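# Flatten and square the napkin on the table

## Task

Get the napkin lying flat on the table, turned so that its edges run parallel to the table's edges.

## Robot and tools

Robot: two arms, left_arm and right_arm, each ending in a five-finger hand (left_arm has a left hand, right_arm a right hand). In the scene frame the origin sits at table-top height halfway between the nominal bases, +x points out over the table, +z up, and left_arm is on the +y side. Calibrated bases: left_arm at (+0.002, +0.241, -0.002) m, right_arm at (-0.002, -0.358, +0.002) m, both turned only slightly about z. A post stands behind the arms and a camera stand sits between them, just behind the bases. Do not strike either.

Frames: every hand position, orientation, velocity and target that a result reports is in that arm's own base frame. The table and napkin are described in the scene frame. Because the bases are nearly unrotated, the base axes are almost parallel to the scene axes.

Hand point: a point fixed to the palm, 0.05 m in front of it and 0.15 m out from the wrist face. Its +z runs along the straightened fingers and +y comes out of the palm. +x crosses the palm away from the thumb on the right hand and toward the thumb on the left hand. Straight fingertips extend 0.06 to 0.07 m past the point along +z, with their centre lines 0.06 m toward -y. A bracket on the little-finger side of the wrist can catch on things.

A row is 28 numbers, each in [-1, 1], and always covers both arms. Numbers 1 to 6 are left_arm dx, dy, dz, rx, ry, rz. Numbers 7 to 12 are the left hand motors in this order: thumb_turn, thumb_bend, index, middle, ring, little. 13 is force_limit and 14 is speed. Numbers 15 to 28 repeat that layout for right_arm.

Pose numbers are offsets, not poses. They are measured from the arm's Hand target as it stood when the action or move began, along that arm's base axes, and 1.0 equals 0.6 m or 180 degrees. rx, ry, rz form one rotation vector that turns the hand about the Hand target position. Within a single action, every row is measured from that same starting target, not from the row before it, so sending an offset a second time moves the hand further. Six zeros ask nothing new of that arm. Each control step limits orientation to 40 degrees away from the measured one.

Hand motor numbers are absolute targets: -1 is open (thumb beside the palm, fingers straight) and +1 is closed (thumb in front of the palm, fingers curled). force_limit runs linearly from about 0 N at -1 to 10 N at +1, and up to 15 N on the two thumb motors. speed goes from nearly still at -1 to full at +0.48 and stays full above that; at full speed a whole finger stroke takes 0.49 s. No value means "unchanged". To keep a hand as it is, resend the last eight numbers actually carried out for it. If nothing has been sent to it yet, use its hand_measured values followed by hand_force_limit and hand_speed. For gentle closing use speed -0.94 or lower. A thin, light item such as cloth can be pinched between the thumb tip and the pad of the index finger.

execute_actions: actions is a list of actions. Each action is a table of up to 15 rows, one per 1/30 s step, and a short table holds its final row until step 15. cameras is a list of names, ["all"], or []. Camera images come back only when actions is empty or when cameras asks for them.

move: target is a single row or a list of up to 15 rows. All of their offsets count from the same starting Hand targets. Each hand travels in a straight line and every path finishes together, capped at 10 s. speed is the path top speed in m/s, from 0.002 to 4.3 (default 0.25); rotation is limited to twice that value in rad/s. You may give one speed or one per target. blend, in metres, rounds corners in a list, and 0 stops at each target. blocking=false returns after about 0.5 s while the move continues. The result adds a move: line whose ending is done, off_target, moving, held or fault, plus limits (paced means the pose was clipped, held means steps were withheld). Moves do not avoid obstacles or the other arm.

wait: seconds from 0 to 3600; it lets the scene run without new commands. stop: brakes a running move. zoom_image: camera plus region [x0, y0, x1, y1] in pixels, at most 504 by 504, taken from the newest image. show_instructions: displays the reference pages. finished_scene: ends the scene for good (scene 1).

Cameras: cam_head_left, cam_head_right, cam_high, cam_low, cam_left_wrist, cam_right_wrist, all 672x504.

Results give end_effector_position in metres and end_effector_quat_wxyz, the Hand target (the origin for the next offsets), joint positions, velocities and torques, and for each hand hand_measured, hand_stopped_by (moving, target, force, stalled, fault), hand_load_n (positive when the finger is pushed open), hand_force_limit and hand_speed. Calls that run actions also list positions at some steps. Hands commonly come to rest 1 to 3 cm short of the command, often low and sometimes by 5 cm. The next execute_actions call, even with all zeros, asks for the target again; if the gap remains, send it as an offset. MOTOR HOT and OVER-TEMPERATURE FAULT lines warn of heating, which comes from loads, stretched-out arms or pushing against something.

Avoid: letting the napkin leave the table or ending with it off the table, dropping or flinging things, fast or hard contact with the table, pressing hard on fingers, letting the two arms or hands touch or squeeze each other, and paths close to an arm's own base, which can swing its elbow round. To end a push, command the target back past the hand point. Move slowly near the table.

Each tool is called after "Emit:" by a JSON object that holds its "method" and its "body".

Reference images:

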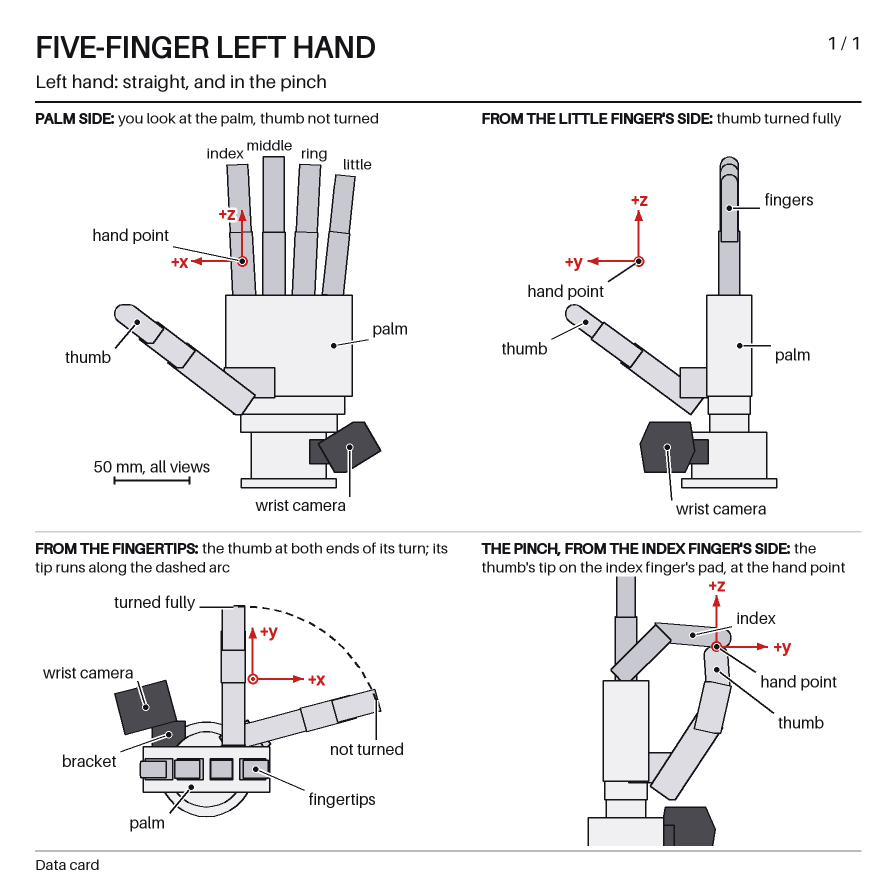

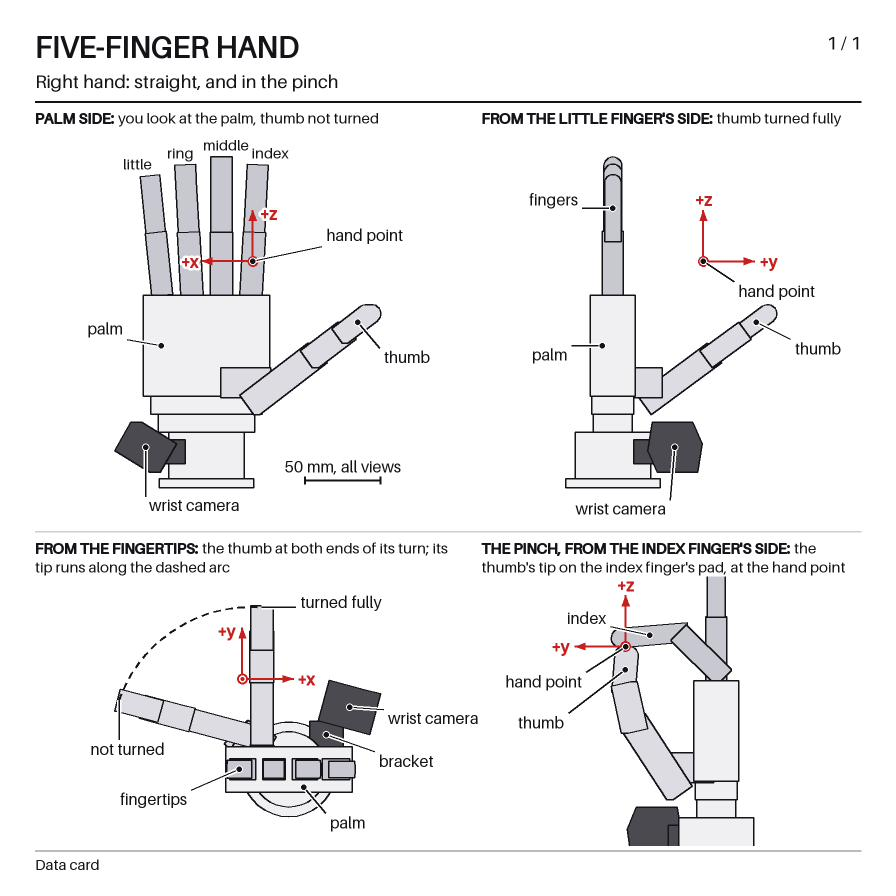

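## Session

Emit:
{"method": "execute_actions", "body": {"actions": []}}

Scene clock: 0.00 s.
left_arm: end_effector_position=(+0.2919, -0.0574, +0.3574) hand_measured=(-1.000, -1.000, -1.000, -1.000, -1.000, -1.000) hand_load_n=(+0.0, +0.0, +0.5, +0.0, +0.0, +0.0) hand_stopped_by=(target, target, target, target, target, target) hand_force_limit=0.00 hand_speed=-0.80 end_effector_quat_wxyz=(+0.348, -0.177, +0.886, +0.251) | right_arm: end_effector_position=(+0.4396, +0.1302, +0.2052) hand_measured=(-1.000, -1.000, -1.000, -1.000, -1.000, -1.000) hand_load_n=(+0.0, +0.0, +0.0, +0.0, +0.0, +0.5) hand_stopped_by=(target, target, target, target, target, target) hand_force_limit=0.00 hand_speed=-0.80 end_effector_quat_wxyz=(-0.009, -0.196, +0.981, -0.013)
Joint positions: left_arm=[-0.722 1.179 1.31 -1.671 -0.887 0.468] | right_arm=[0.157 1.5 1.401 -1.488 0.027 1.334]
Joint velocities: within noise
Joint torques (N m): no reading
Heat: left arm: hottest waist 36 °C; right arm: hottest shoulder 34 °C.
Hand target: left_arm +0.2944, -0.0597, +0.3618; +0.351, -0.180, +0.885, +0.246 | right_arm +0.4456, +0.1312, +0.2105; -0.001, -0.195, +0.981, -0.013

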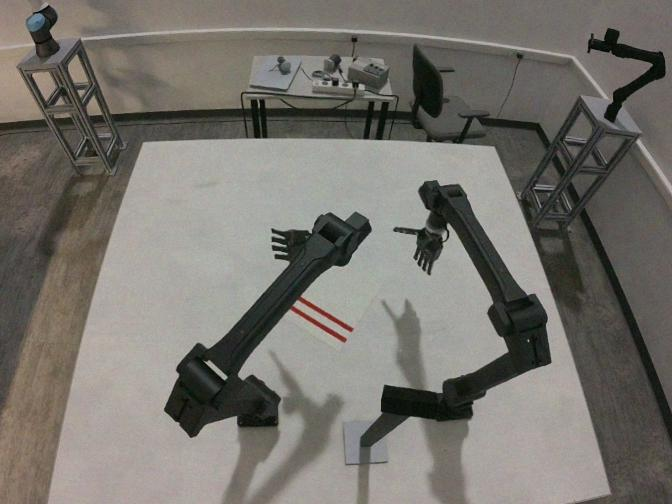

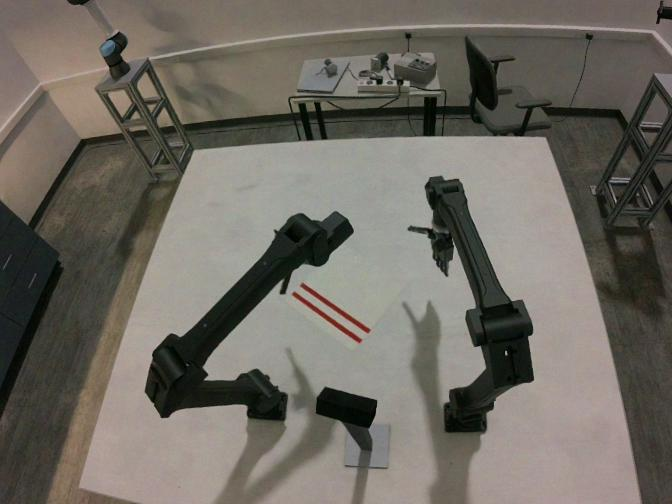

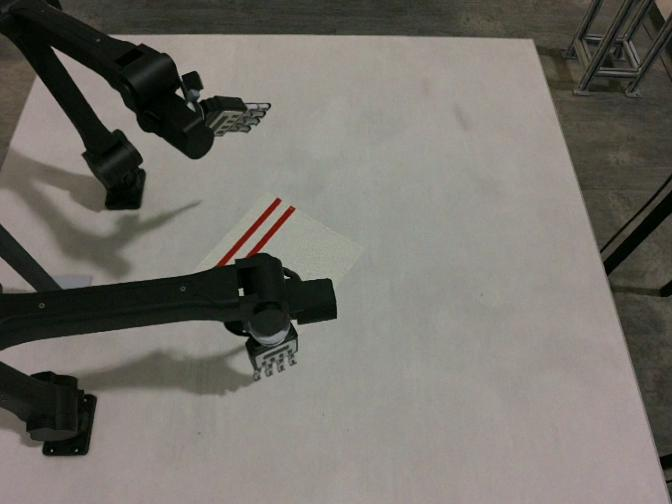

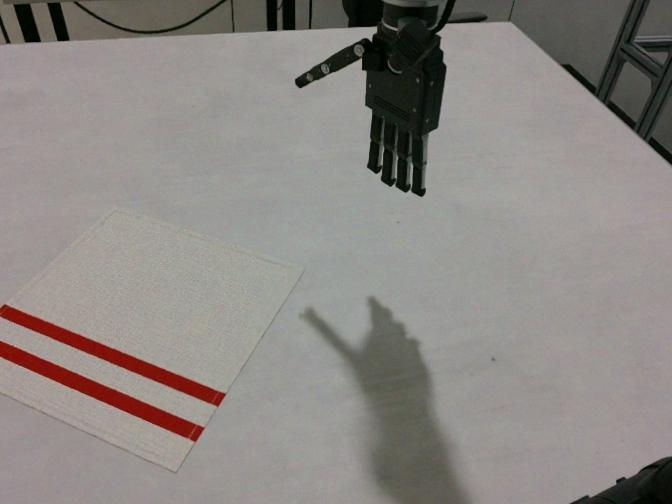

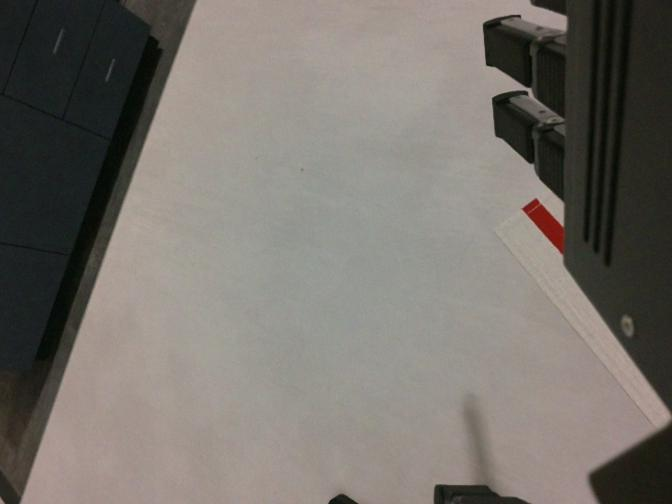

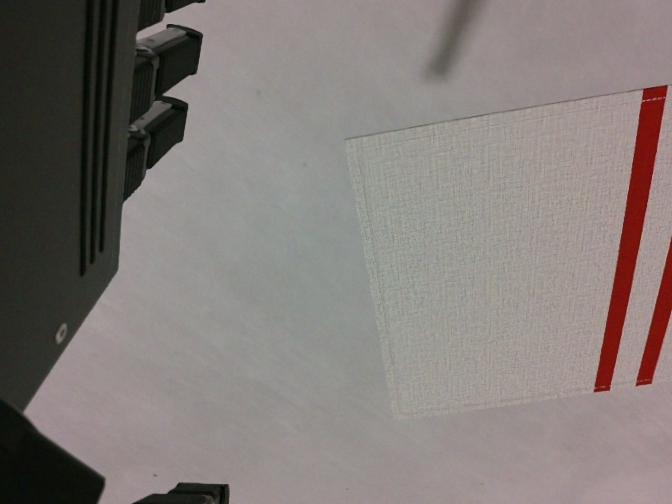

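Emit:
{"method": "zoom_image", "body": {"camera": "cam_high", "region": [180, 170, 400, 335]}}

Emit:
{"method": "zoom_image", "body": {"camera": "cam_head_right", "region": [240, 200, 460, 365]}}

Scaled by 2.291 from the camera's image (finer frame: 960x720).

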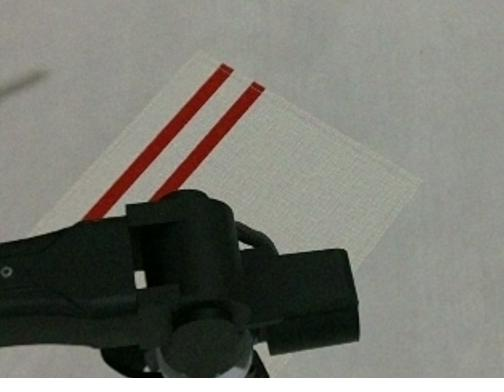

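Scaled by 2.291 from the camera's image (finer frame: 960x720).

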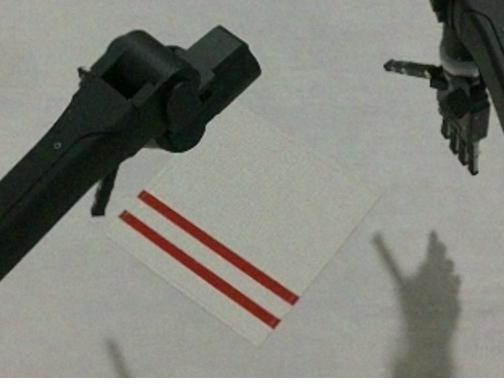

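Emit:
{"method": "move", "body": {"target": [0, 0.5, 0.0, 0, 0, 0, -1, -1, -1, -1, -1, -1, 0, -0.8, 0, 0, 0, 0, 0, 0, -1, -1, -1, -1, -1, -1, 0, -0.8], "speed": 0.2, "cameras": ["all"]}}

Scene clock: 79.67 s.
left_arm: end_effector_position=(+0.2934, +0.2355, +0.3705) hand_measured=(-1.000, -1.000, -1.000, -1.000, -1.000, -1.000) hand_load_n=(+0.0, +0.0, +0.0, +0.0, +0.0, +0.0) hand_stopped_by=(target, target, target, target, target, target) hand_force_limit=0.00 hand_speed=-0.80 end_effector_quat_wxyz=(+0.357, -0.180, +0.884, +0.244) | right_arm: end_effector_position=(+0.4396, +0.1302, +0.2052) hand_measured=(-1.000, -1.000, -1.000, -1.000, -1.000, -1.000) hand_load_n=(+0.0, +0.0, +0.0, +0.0, -0.5, +0.0) hand_stopped_by=(target, target, target, target, target, target) hand_force_limit=0.00 hand_speed=-0.80 end_effector_quat_wxyz=(-0.009, -0.196, +0.981, -0.013)
Joint positions: left_arm=[0.334 0.856 1.08 -0.957 -0.359 1.663] | right_arm=[0.157 1.5 1.401 -1.488 0.027 1.334]
Joint torques (N m): left_arm=[1.14 -2.73 7.56 2.24 -0.19 0.16] | right_arm=[0.15 -9.23 10.26 0.32 0.03 0.12]
Heat: left arm: hottest elbow 37 °C; right arm: hottest elbow 40 °C.
Hand target: left_arm +0.2945, +0.2402, +0.3618; +0.351, -0.180, +0.885, +0.246 | right_arm +0.4456, +0.1312, +0.2105; -0.001, -0.195, +0.981, -0.013
Off the commanded pose: left_arm 0.010 m, 1 deg | right_arm 0.008 m, 1 deg.
move: done

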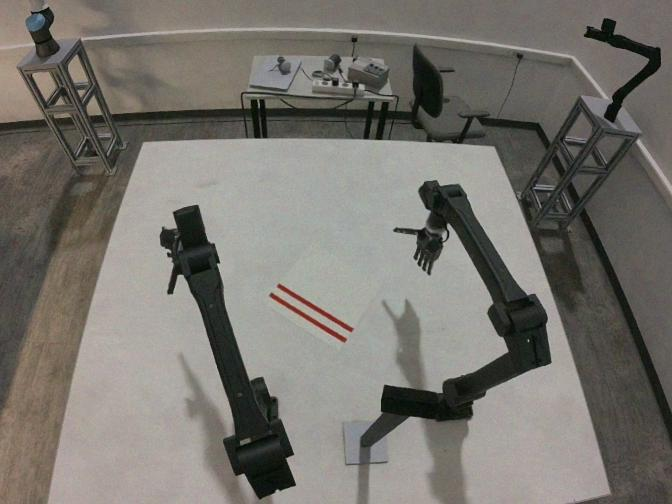

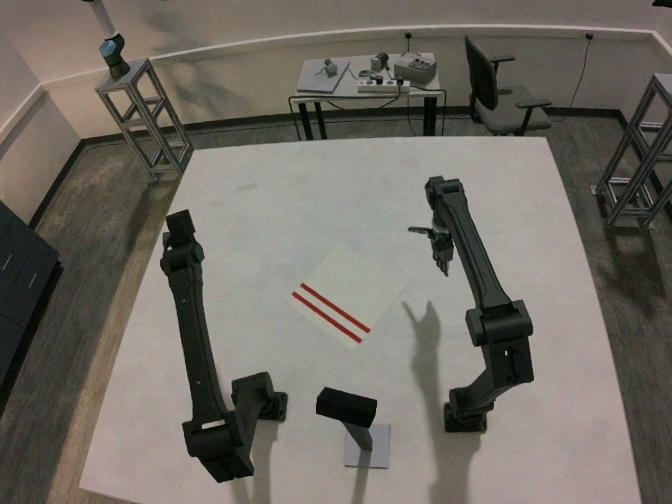

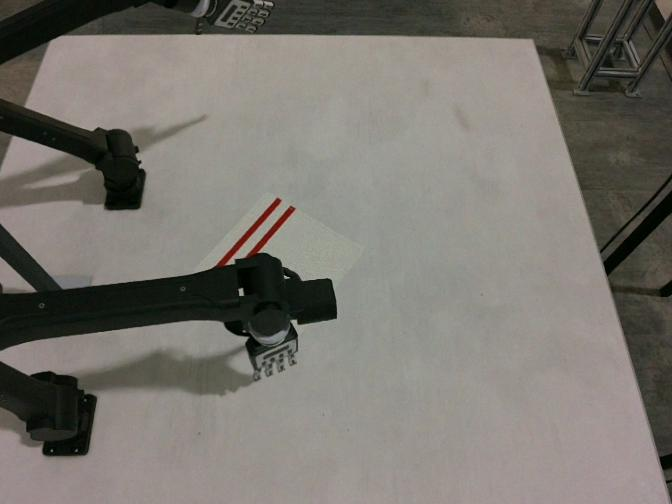

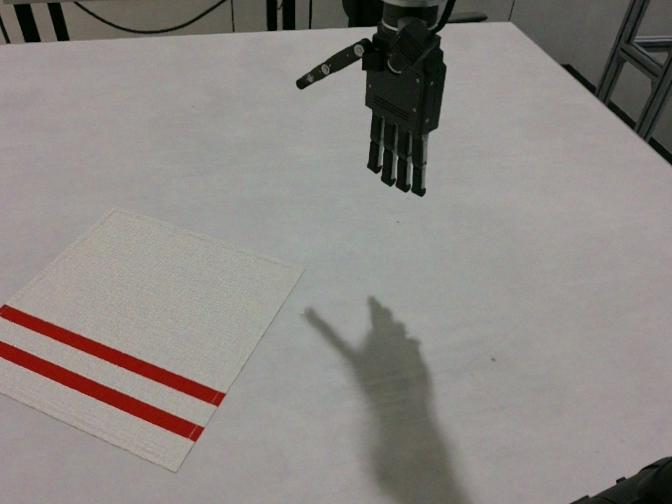

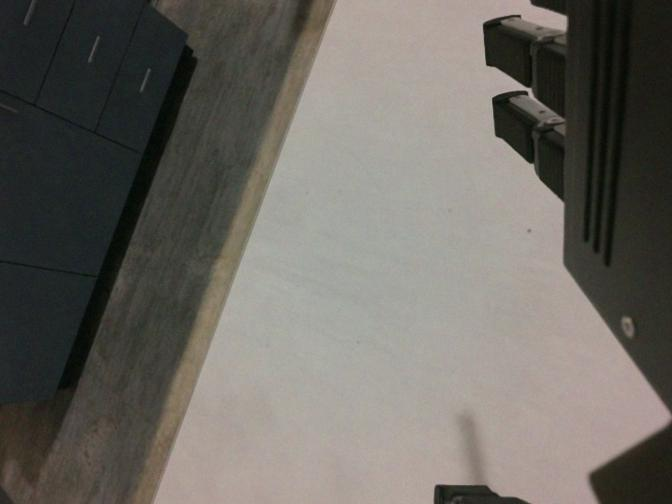

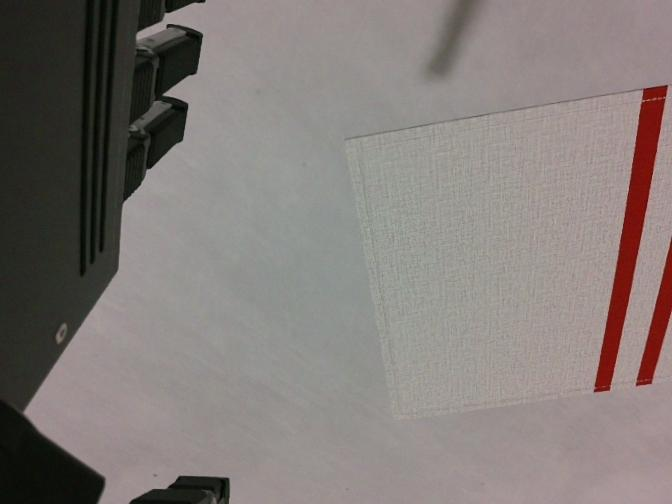

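Emit:
{"method": "zoom_image", "body": {"camera": "cam_head_right", "region": [270, 225, 430, 365]}}

Emit:
{"method": "zoom_image", "body": {"camera": "cam_head_left", "region": [240, 225, 400, 365]}}

Scaled by 3.150 from the camera's image (finer frame: 960x720).

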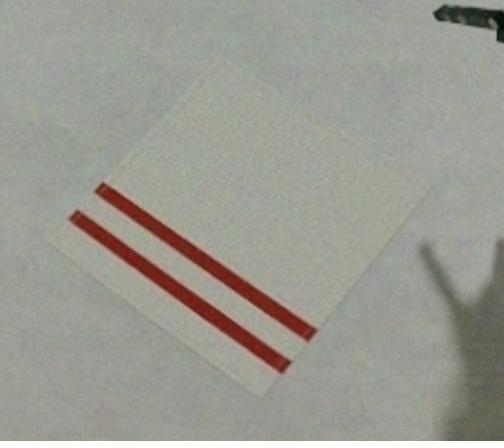

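Scaled by 3.150 from the camera's image (finer frame: 960x720).

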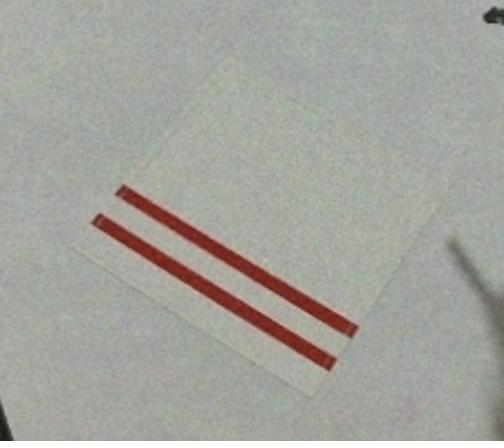

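Emit:
{"method": "move", "body": {"target": [0.127, -0.5577, -0.403, -0.457, -0.167, 0.097, -1, -1, -0.6, -1, -1, -1, 0, -0.6, -0.2205, 0.144, -0.151, -0.119, -0.343, 0.483, -1, -1, -0.6, -1, -1, -1, 0, -0.6], "speed": 0.2, "cameras": ["all"]}}

Scene clock: 273.70 s.
left_arm: end_effector_position=(+0.3739, -0.0881, +0.1280) hand_measured=(-1.000, -1.000, -0.600, -1.000, -1.000, -1.000) hand_load_n=(+0.0, -0.5, +0.0, +0.0, +0.0, +0.0) hand_stopped_by=(target, target, target, target, target, target) hand_force_limit=0.00 hand_speed=-0.60 end_effector_quat_wxyz=(+0.315, -0.537, +0.678, -0.391) | right_arm: end_effector_position=(+0.3165, +0.2152, +0.1206) hand_measured=(-1.000, -1.000, -0.600, -1.000, -1.000, -1.000) hand_load_n=(+0.0, +0.0, +0.0, +0.0, +0.0, +0.0) hand_stopped_by=(target, target, target, target, target, target) hand_force_limit=0.00 hand_speed=-0.60 end_effector_quat_wxyz=(-0.423, +0.742, -0.454, +0.253)
Joint positions: left_arm=[-0.111 0.878 0.471 -0.116 0.097 0.064] | right_arm=[0.535 0.878 0.458 -0.12 0.045 0.037]
Joint torques (N m): left_arm=[-0.97 -2.73 7.38 2.48 -0.08 -0.06] | right_arm=[0.97 -2.37 8.61 2.28 -0.05 -0.02]
Heat: left arm: hottest elbow 37 °C; right arm: hottest elbow 42 °C.
Hand target: left_arm +0.3706, -0.0943, +0.1199; +0.309, -0.536, +0.681, -0.392 | right_arm +0.3134, +0.2175, +0.1200; -0.429, +0.745, -0.443, +0.256
Off the commanded pose: left_arm 0.011 m, 1 deg | right_arm 0.004 m, 2 deg.
move: off_target (left_arm)

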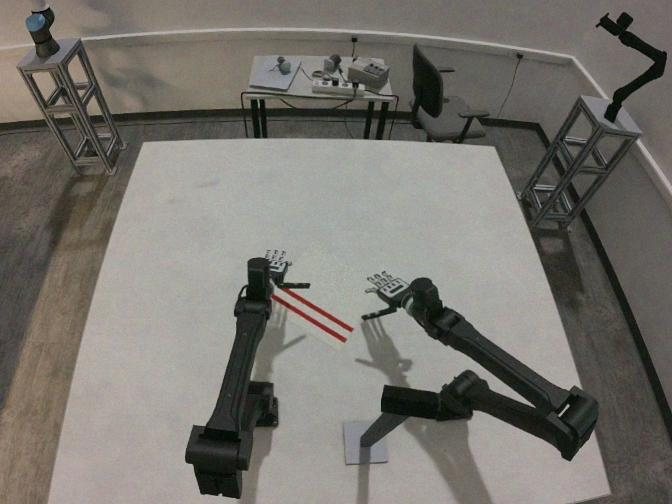

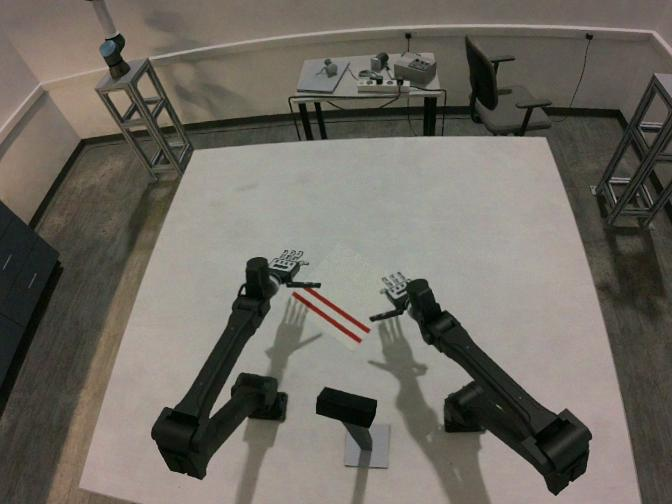

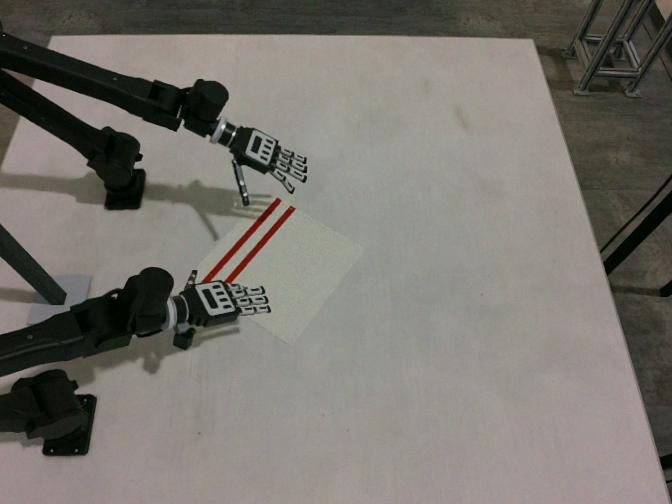

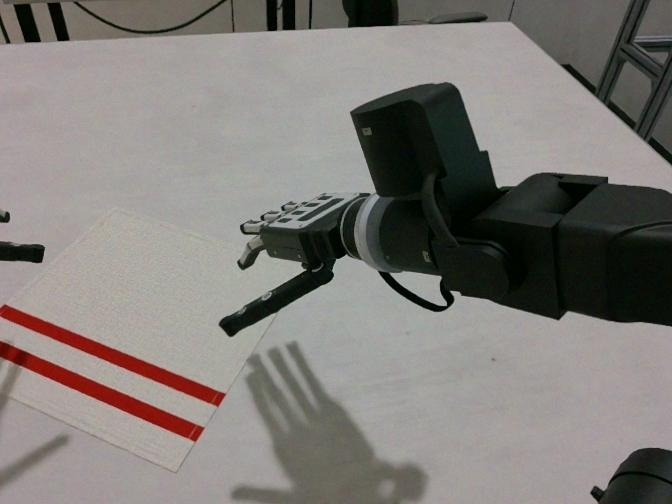

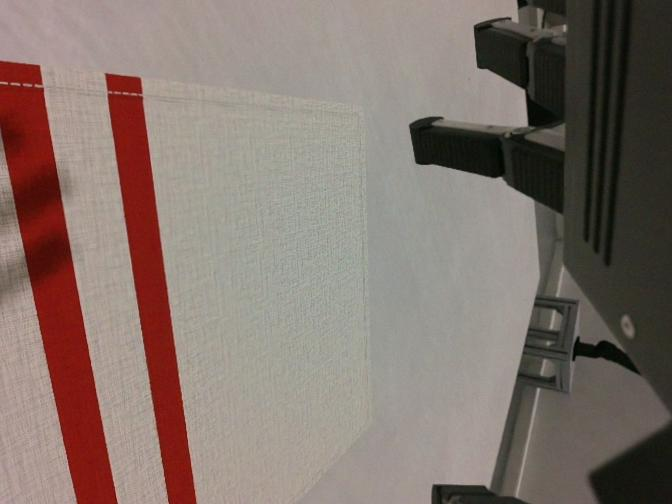

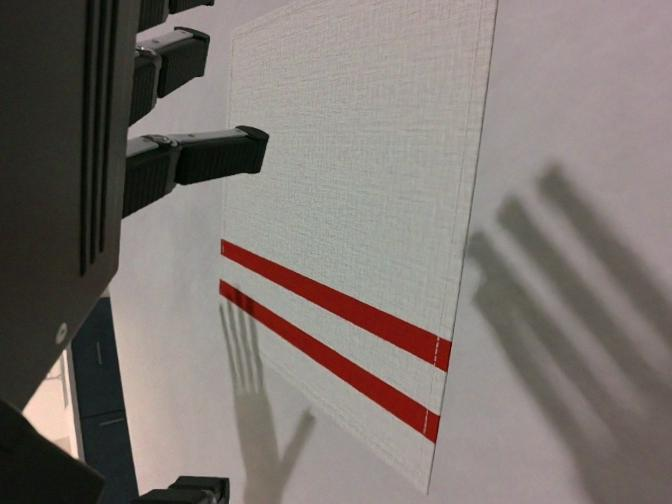

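Emit:
{"method": "move", "body": {"target": [0, 0, -0.1333, 0, 0, 0, -1, -1, -0.6, -1, -1, -1, 0, -0.6, 0, 0, -0.1333, 0, 0, 0, -1, -1, -0.6, -1, -1, -1, 0, -0.6], "speed": 0.1, "cameras": ["cam_high", "cam_low", "cam_left_wrist", "cam_right_wrist"]}}

Scene clock: 283.33 s.
left_arm: end_effector_position=(+0.3752, -0.0883, +0.0454) hand_measured=(-1.000, -1.000, -0.600, -1.000, -1.000, -1.000) hand_load_n=(-0.5, +0.5, +0.0, +0.0, +0.0, +0.0) hand_stopped_by=(target, target, target, target, target, target) hand_force_limit=0.00 hand_speed=-0.60 end_effector_quat_wxyz=(+0.314, -0.537, +0.679, -0.390) | right_arm: end_effector_position=(+0.3171, +0.2156, +0.0444) hand_measured=(-1.000, -1.000, -0.600, -1.000, -1.000, -1.000) hand_load_n=(-0.5, +0.0, +0.0, -0.5, +0.0, +0.0) hand_stopped_by=(target, target, target, target, target, target) hand_force_limit=0.00 hand_speed=-0.60 end_effector_quat_wxyz=(-0.429, +0.739, -0.452, +0.256)
Joint positions: left_arm=[-0.111 1.103 0.329 0.249 0.097 0.064] | right_arm=[0.535 1.086 0.314 0.247 0.044 0.036]
Joint torques (N m): left_arm=[-0.97 -4.01 5.97 2.51 -0.08 -0.06] | right_arm=[0.91 -2.02 7.05 2.3 -0.05 -0.01]
Heat: left arm: hottest elbow 37 °C; right arm: hottest elbow 41 °C.
Hand target: left_arm +0.3707, -0.0943, +0.0401; +0.309, -0.536, +0.681, -0.392 | right_arm +0.3133, +0.2175, +0.0399; -0.429, +0.745, -0.443, +0.256
Off the commanded pose: left_arm 0.009 m, 1 deg | right_arm 0.006 m, 1 deg.
move: done

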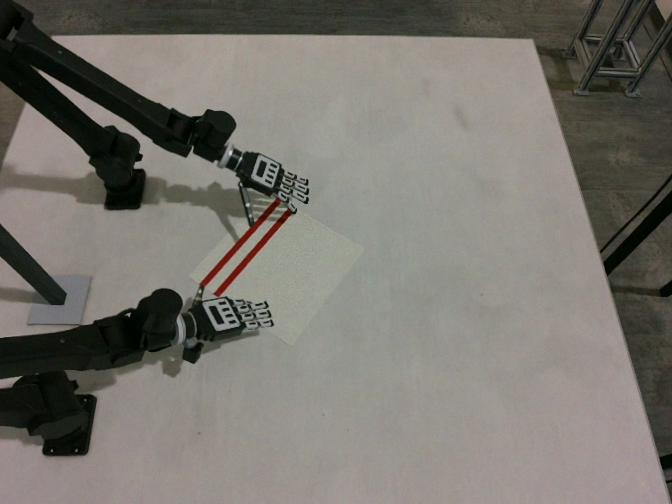

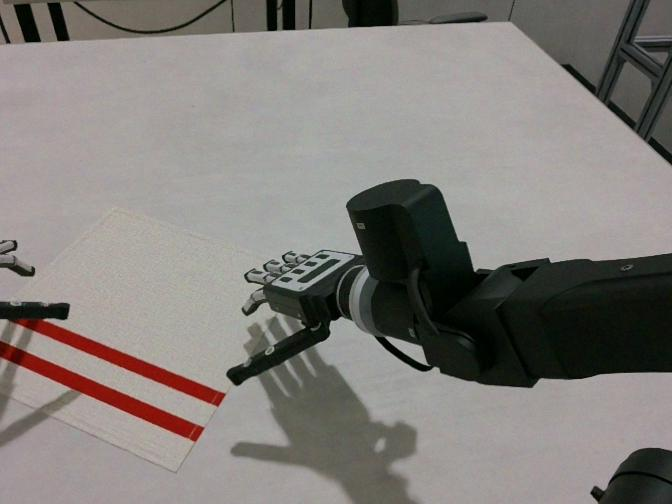

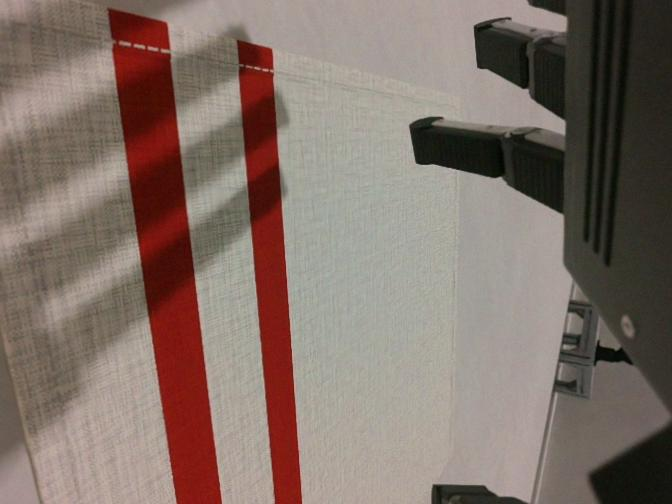

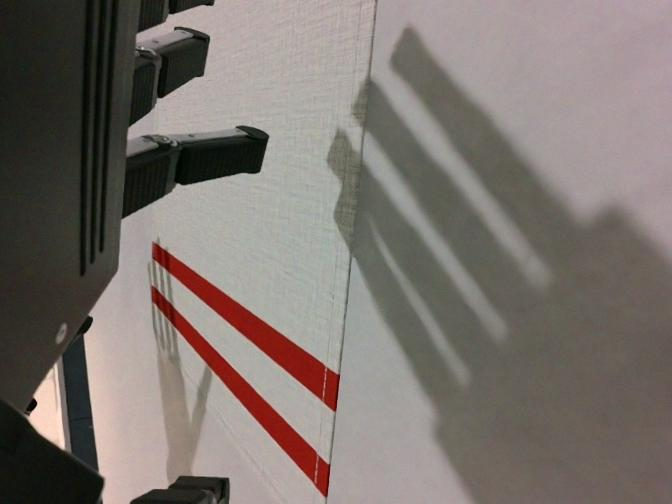

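Emit:
{"method": "move", "body": {"target": [-0.01, -0.025, -0.0333, 0, 0, 0, -1, -1, -0.6, -1, -1, -1, 0, -0.6, 0, 0, -0.0333, 0, 0, 0, -1, -1, -0.6, -1, -1, -1, 0, -0.6], "speed": 0.05, "cameras": ["cam_high", "cam_low", "cam_left_wrist", "cam_right_wrist"]}}

Scene clock: 293.93 s.
left_arm: end_effector_position=(+0.3706, -0.1039, +0.0262) hand_measured=(-1.000, -1.000, -0.600, -1.000, -1.000, -1.000) hand_load_n=(+0.0, +0.0, +0.0, +0.0, +0.0, +0.0) hand_stopped_by=(target, target, target, target, target, target) hand_force_limit=0.00 hand_speed=-0.60 end_effector_quat_wxyz=(+0.314, -0.537, +0.678, -0.391) | right_arm: end_effector_position=(+0.3183, +0.2164, +0.0258) hand_measured=(-1.000, -1.000, -0.600, -1.000, -1.000, -1.000) hand_load_n=(-0.5, +0.0, +0.0, +0.0, +0.0, +0.0) hand_stopped_by=(target, target, target, target, target, target) hand_force_limit=0.00 hand_speed=-0.60 end_effector_quat_wxyz=(-0.430, +0.738, -0.451, +0.257)
Joint positions: left_arm=[-0.176 1.174 0.295 0.358 0.042 0.032] | right_arm=[0.535 1.169 0.289 0.359 0.044 0.036]
Joint torques (N m): left_arm=[-1.03 -4.19 5.3 2.51 -0.1 -0.06] | right_arm=[0.91 -2.32 6.19 2.32 -0.05 -0.02]
Heat: left arm: hottest elbow 37 °C; right arm: hottest elbow 40 °C.
Hand target: left_arm +0.3645, -0.1094, +0.0200; +0.309, -0.536, +0.681, -0.392 | right_arm +0.3133, +0.2175, +0.0199; -0.429, +0.745, -0.443, +0.256
Off the commanded pose: left_arm 0.010 m, 1 deg | right_arm 0.008 m, 1 deg.
move: done

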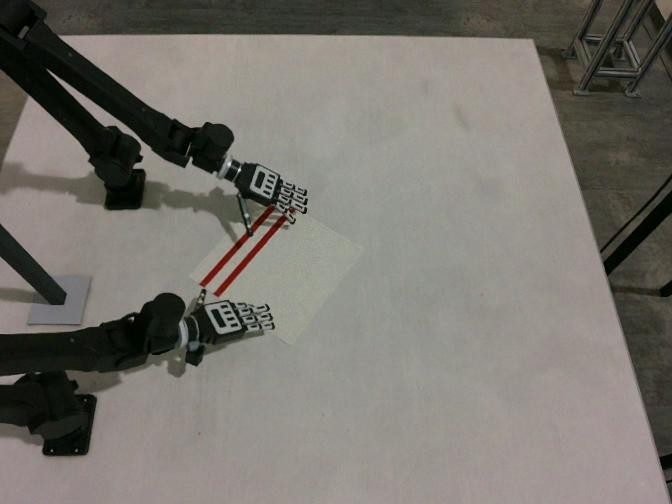

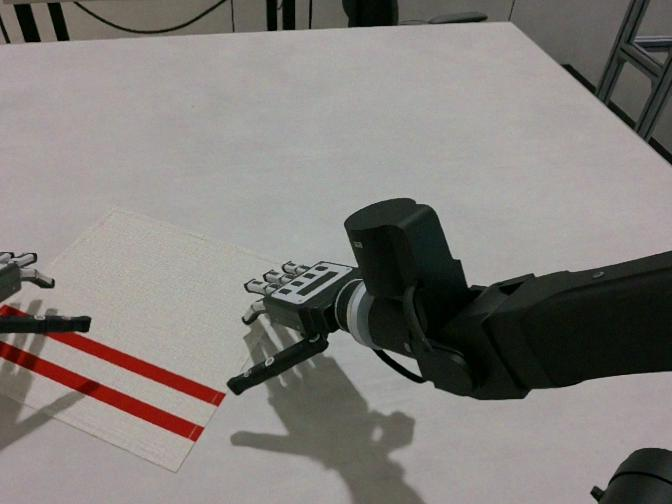

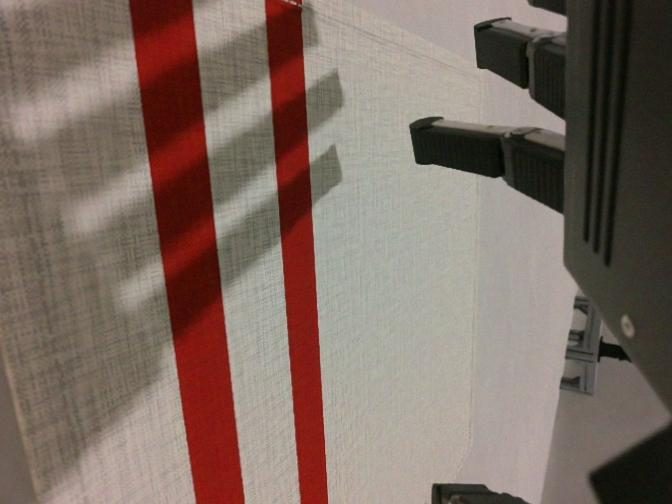

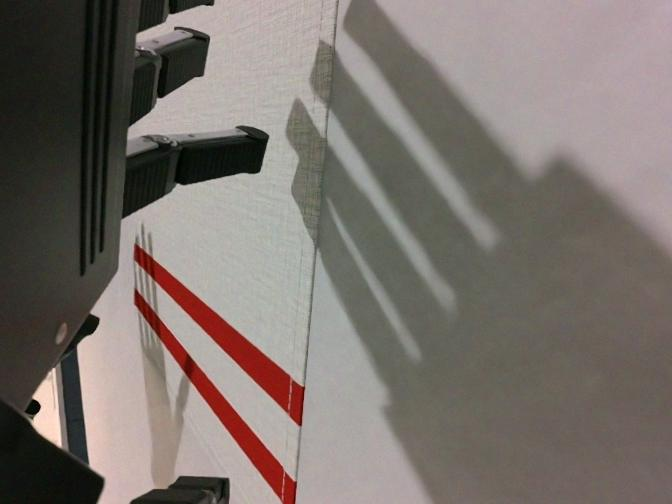

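Emit:
{"method": "move", "body": {"target": [0, 0, -0.0167, 0, 0, 0, -1, -1, -0.6, -1, -1, -1, 0, -0.6, 0, 0, -0.0167, 0, 0, 0, -1, -1, -0.6, -1, -1, -1, 0, -0.6], "speed": 0.04, "cameras": ["cam_left_wrist", "cam_right_wrist"]}}

Emit:
{"method": "move", "body": {"target": [0, 0, -0.0167, 0, 0, 0, -1, -1, -0.6, -1, -1, -1, 0, -0.6, 0, 0, -0.0167, 0, 0, 0, -1, -1, -0.6, -1, -1, -1, 0, -0.6], "speed": 0.04, "cameras": ["cam_low", "cam_left_wrist", "cam_right_wrist"]}}

Scene clock: 300.97 s.
left_arm: end_effector_position=(+0.3705, -0.1039, +0.0154) hand_measured=(-1.000, -1.000, -0.600, -1.000, -1.000, -1.000) hand_load_n=(+0.0, +0.0, +0.0, +0.0, +0.0, +0.0) hand_stopped_by=(target, target, target, target, target, target) hand_force_limit=0.00 hand_speed=-0.60 end_effector_quat_wxyz=(+0.314, -0.537, +0.678, -0.391) | right_arm: end_effector_position=(+0.3180, +0.2161, +0.0149) hand_measured=(-1.000, -1.000, -0.600, -1.000, -1.000, -1.000) hand_load_n=(+0.0, +0.0, +0.0, +0.0, +0.0, +0.0) hand_stopped_by=(target, target, target, target, target, target) hand_force_limit=0.00 hand_speed=-0.60 end_effector_quat_wxyz=(-0.430, +0.739, -0.451, +0.257)
Joint positions: left_arm=[-0.176 1.222 0.284 0.417 0.042 0.031] | right_arm=[0.535 1.218 0.277 0.418 0.044 0.036]
Joint torques (N m): left_arm=[-1.03 -4.48 5 2.51 -0.1 -0.06] | right_arm=[0.97 -2.49 5.87 2.3 -0.04 -0.02]
Heat: left arm: hottest elbow 37 °C; right arm: hottest elbow 40 °C.
Hand target: left_arm +0.3647, -0.1094, +0.0101; +0.309, -0.536, +0.681, -0.392 | right_arm +0.3133, +0.2174, +0.0099; -0.429, +0.745, -0.443, +0.256
Off the commanded pose: left_arm 0.010 m, 1 deg | right_arm 0.007 m, 1 deg.
move: done

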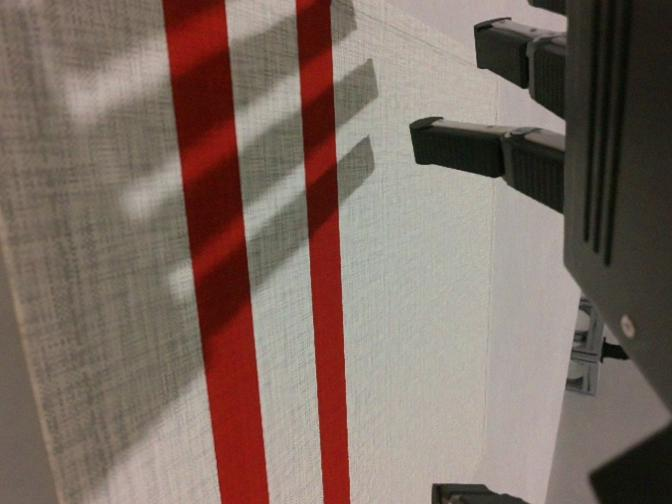

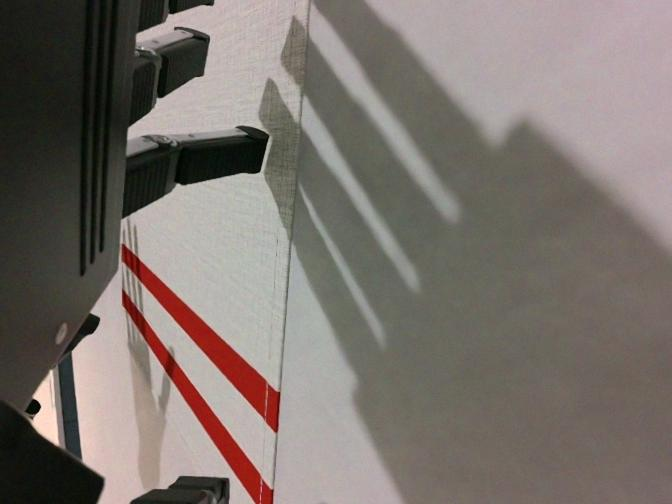

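Scene clock: 301.80 s.
left_arm: end_effector_position=(+0.3705, -0.1039, +0.0050) hand_measured=(-1.000, -1.000, -0.600, -1.000, -1.000, -1.000) hand_load_n=(-0.5, +0.0, +0.0, +0.0, -0.5, +0.0) hand_stopped_by=(target, target, target, target, target, target) hand_force_limit=0.00 hand_speed=-0.60 end_effector_quat_wxyz=(+0.314, -0.537, +0.679, -0.390) | right_arm: end_effector_position=(+0.3210, +0.2180, +0.0092) hand_measured=(-1.000, -1.000, -0.600, -1.000, -1.000, -1.000) hand_load_n=(+0.0, +0.0, +0.5, +0.0, +0.0, +0.0) hand_stopped_by=(target, target, target, target, target, target) hand_force_limit=0.00 hand_speed=-0.60 end_effector_quat_wxyz=(-0.435, +0.736, -0.450, +0.259)
Joint positions: left_arm=[-0.176 1.273 0.273 0.478 0.042 0.031] | right_arm=[0.535 1.263 0.271 0.481 0.044 0.036]
Joint torques (N m): left_arm=[-0.97 -4.72 4.63 2.48 -0.1 -0.06] | right_arm=[0.91 -2.43 5.15 2.19 -0.04 -0.02]
Heat: left arm: hottest elbow 37 °C; right arm: hottest elbow 40 °C.
Hand target: left_arm +0.3646, -0.1094, +0.0000; +0.309, -0.536, +0.681, -0.392 | right_arm +0.3134, +0.2175, -0.0001; -0.429, +0.745, -0.443, +0.256
Off the commanded pose: left_arm 0.009 m, 1 deg | right_arm 0.012 m, 2 deg.
move: off_target (right_arm)

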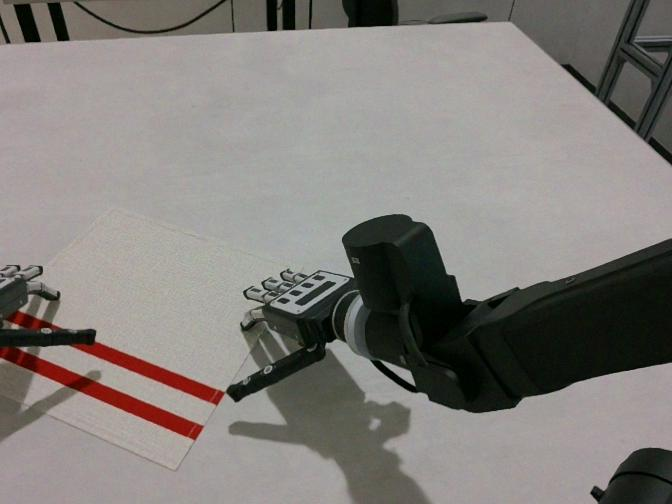

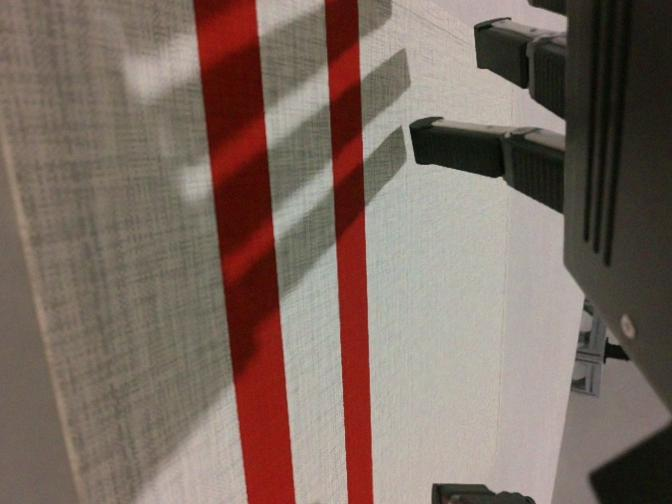

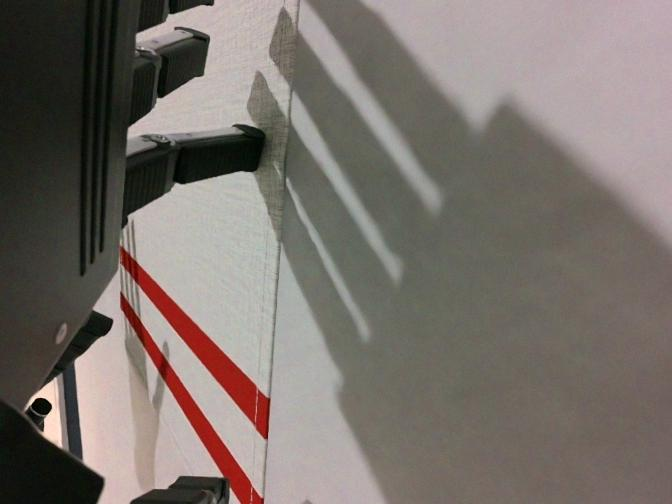

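Emit:
{"method": "move", "body": {"target": [0, 0, -0.02, 0, 0, 0, -1, -1, -0.6, -1, -1, -1, 0, -0.6, 0, 0, -0.0083, 0, 0, 0, -1, -1, -0.6, -1, -1, -1, 0, -0.6], "speed": 0.03, "cameras": ["cam_high", "cam_low", "cam_left_wrist", "cam_right_wrist"]}}

Scene clock: 308.10 s.
left_arm: end_effector_position=(+0.3755, -0.1049, -0.0013) hand_measured=(-1.000, -1.000, -0.600, -1.000, -1.000, -1.000) hand_load_n=(+0.0, +0.0, +0.5, +0.0, +0.0, +0.0) hand_stopped_by=(target, target, target, target, target, target) hand_force_limit=0.00 hand_speed=-0.60 end_effector_quat_wxyz=(+0.319, -0.535, +0.675, -0.397) | right_arm: end_effector_position=(+0.3240, +0.2198, +0.0081) hand_measured=(-1.000, -1.000, -0.600, -1.000, -1.000, -1.000) hand_load_n=(+0.0, +0.0, +0.5, +0.0, +0.0, +0.0) hand_stopped_by=(target, target, target, target, target, target) hand_force_limit=0.00 hand_speed=-0.60 end_effector_quat_wxyz=(-0.439, +0.733, -0.448, +0.261)
Joint positions: left_arm=[-0.176 1.33 0.269 0.558 0.042 0.029] | right_arm=[0.535 1.284 0.271 0.515 0.043 0.036]
Joint torques (N m): left_arm=[-0.97 -4.54 3.85 2.26 -0.09 -0.03] | right_arm=[0.85 -2.26 4.64 2.06 -0.05 -0.02]
Heat: left arm: hottest elbow 36 °C; right arm: hottest elbow 39 °C.
Hand target: left_arm +0.3646, -0.1094, -0.0121; +0.309, -0.536, +0.681, -0.392 | right_arm +0.3134, +0.2175, -0.0051; -0.429, +0.745, -0.442, +0.256
Off the commanded pose: left_arm 0.016 m, 1 deg | right_arm 0.017 m, 2 deg.
move: off_target (left_arm, right_arm)

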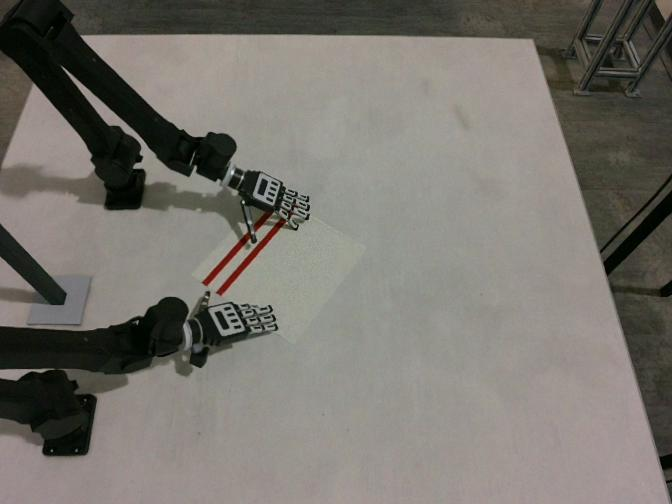

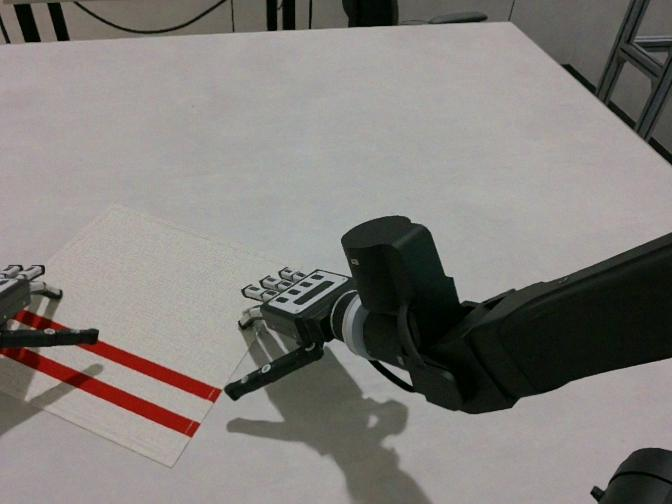

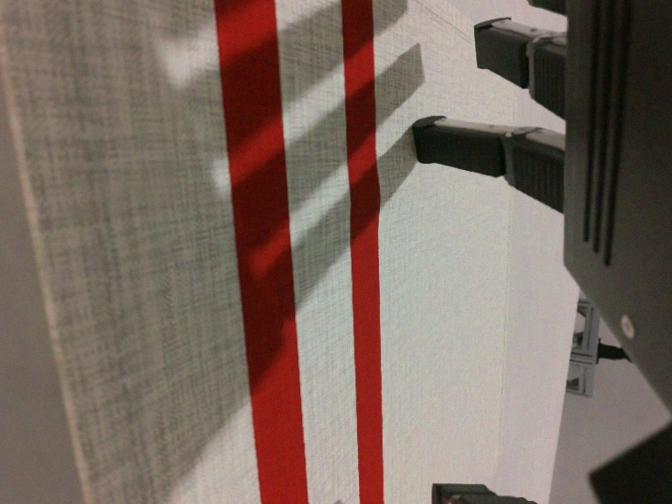

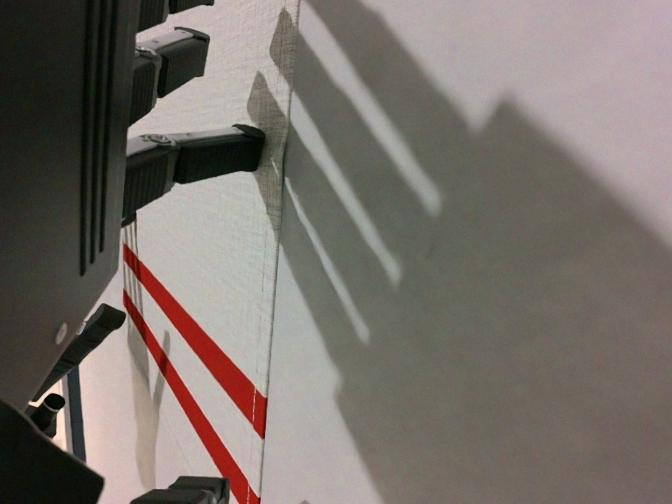

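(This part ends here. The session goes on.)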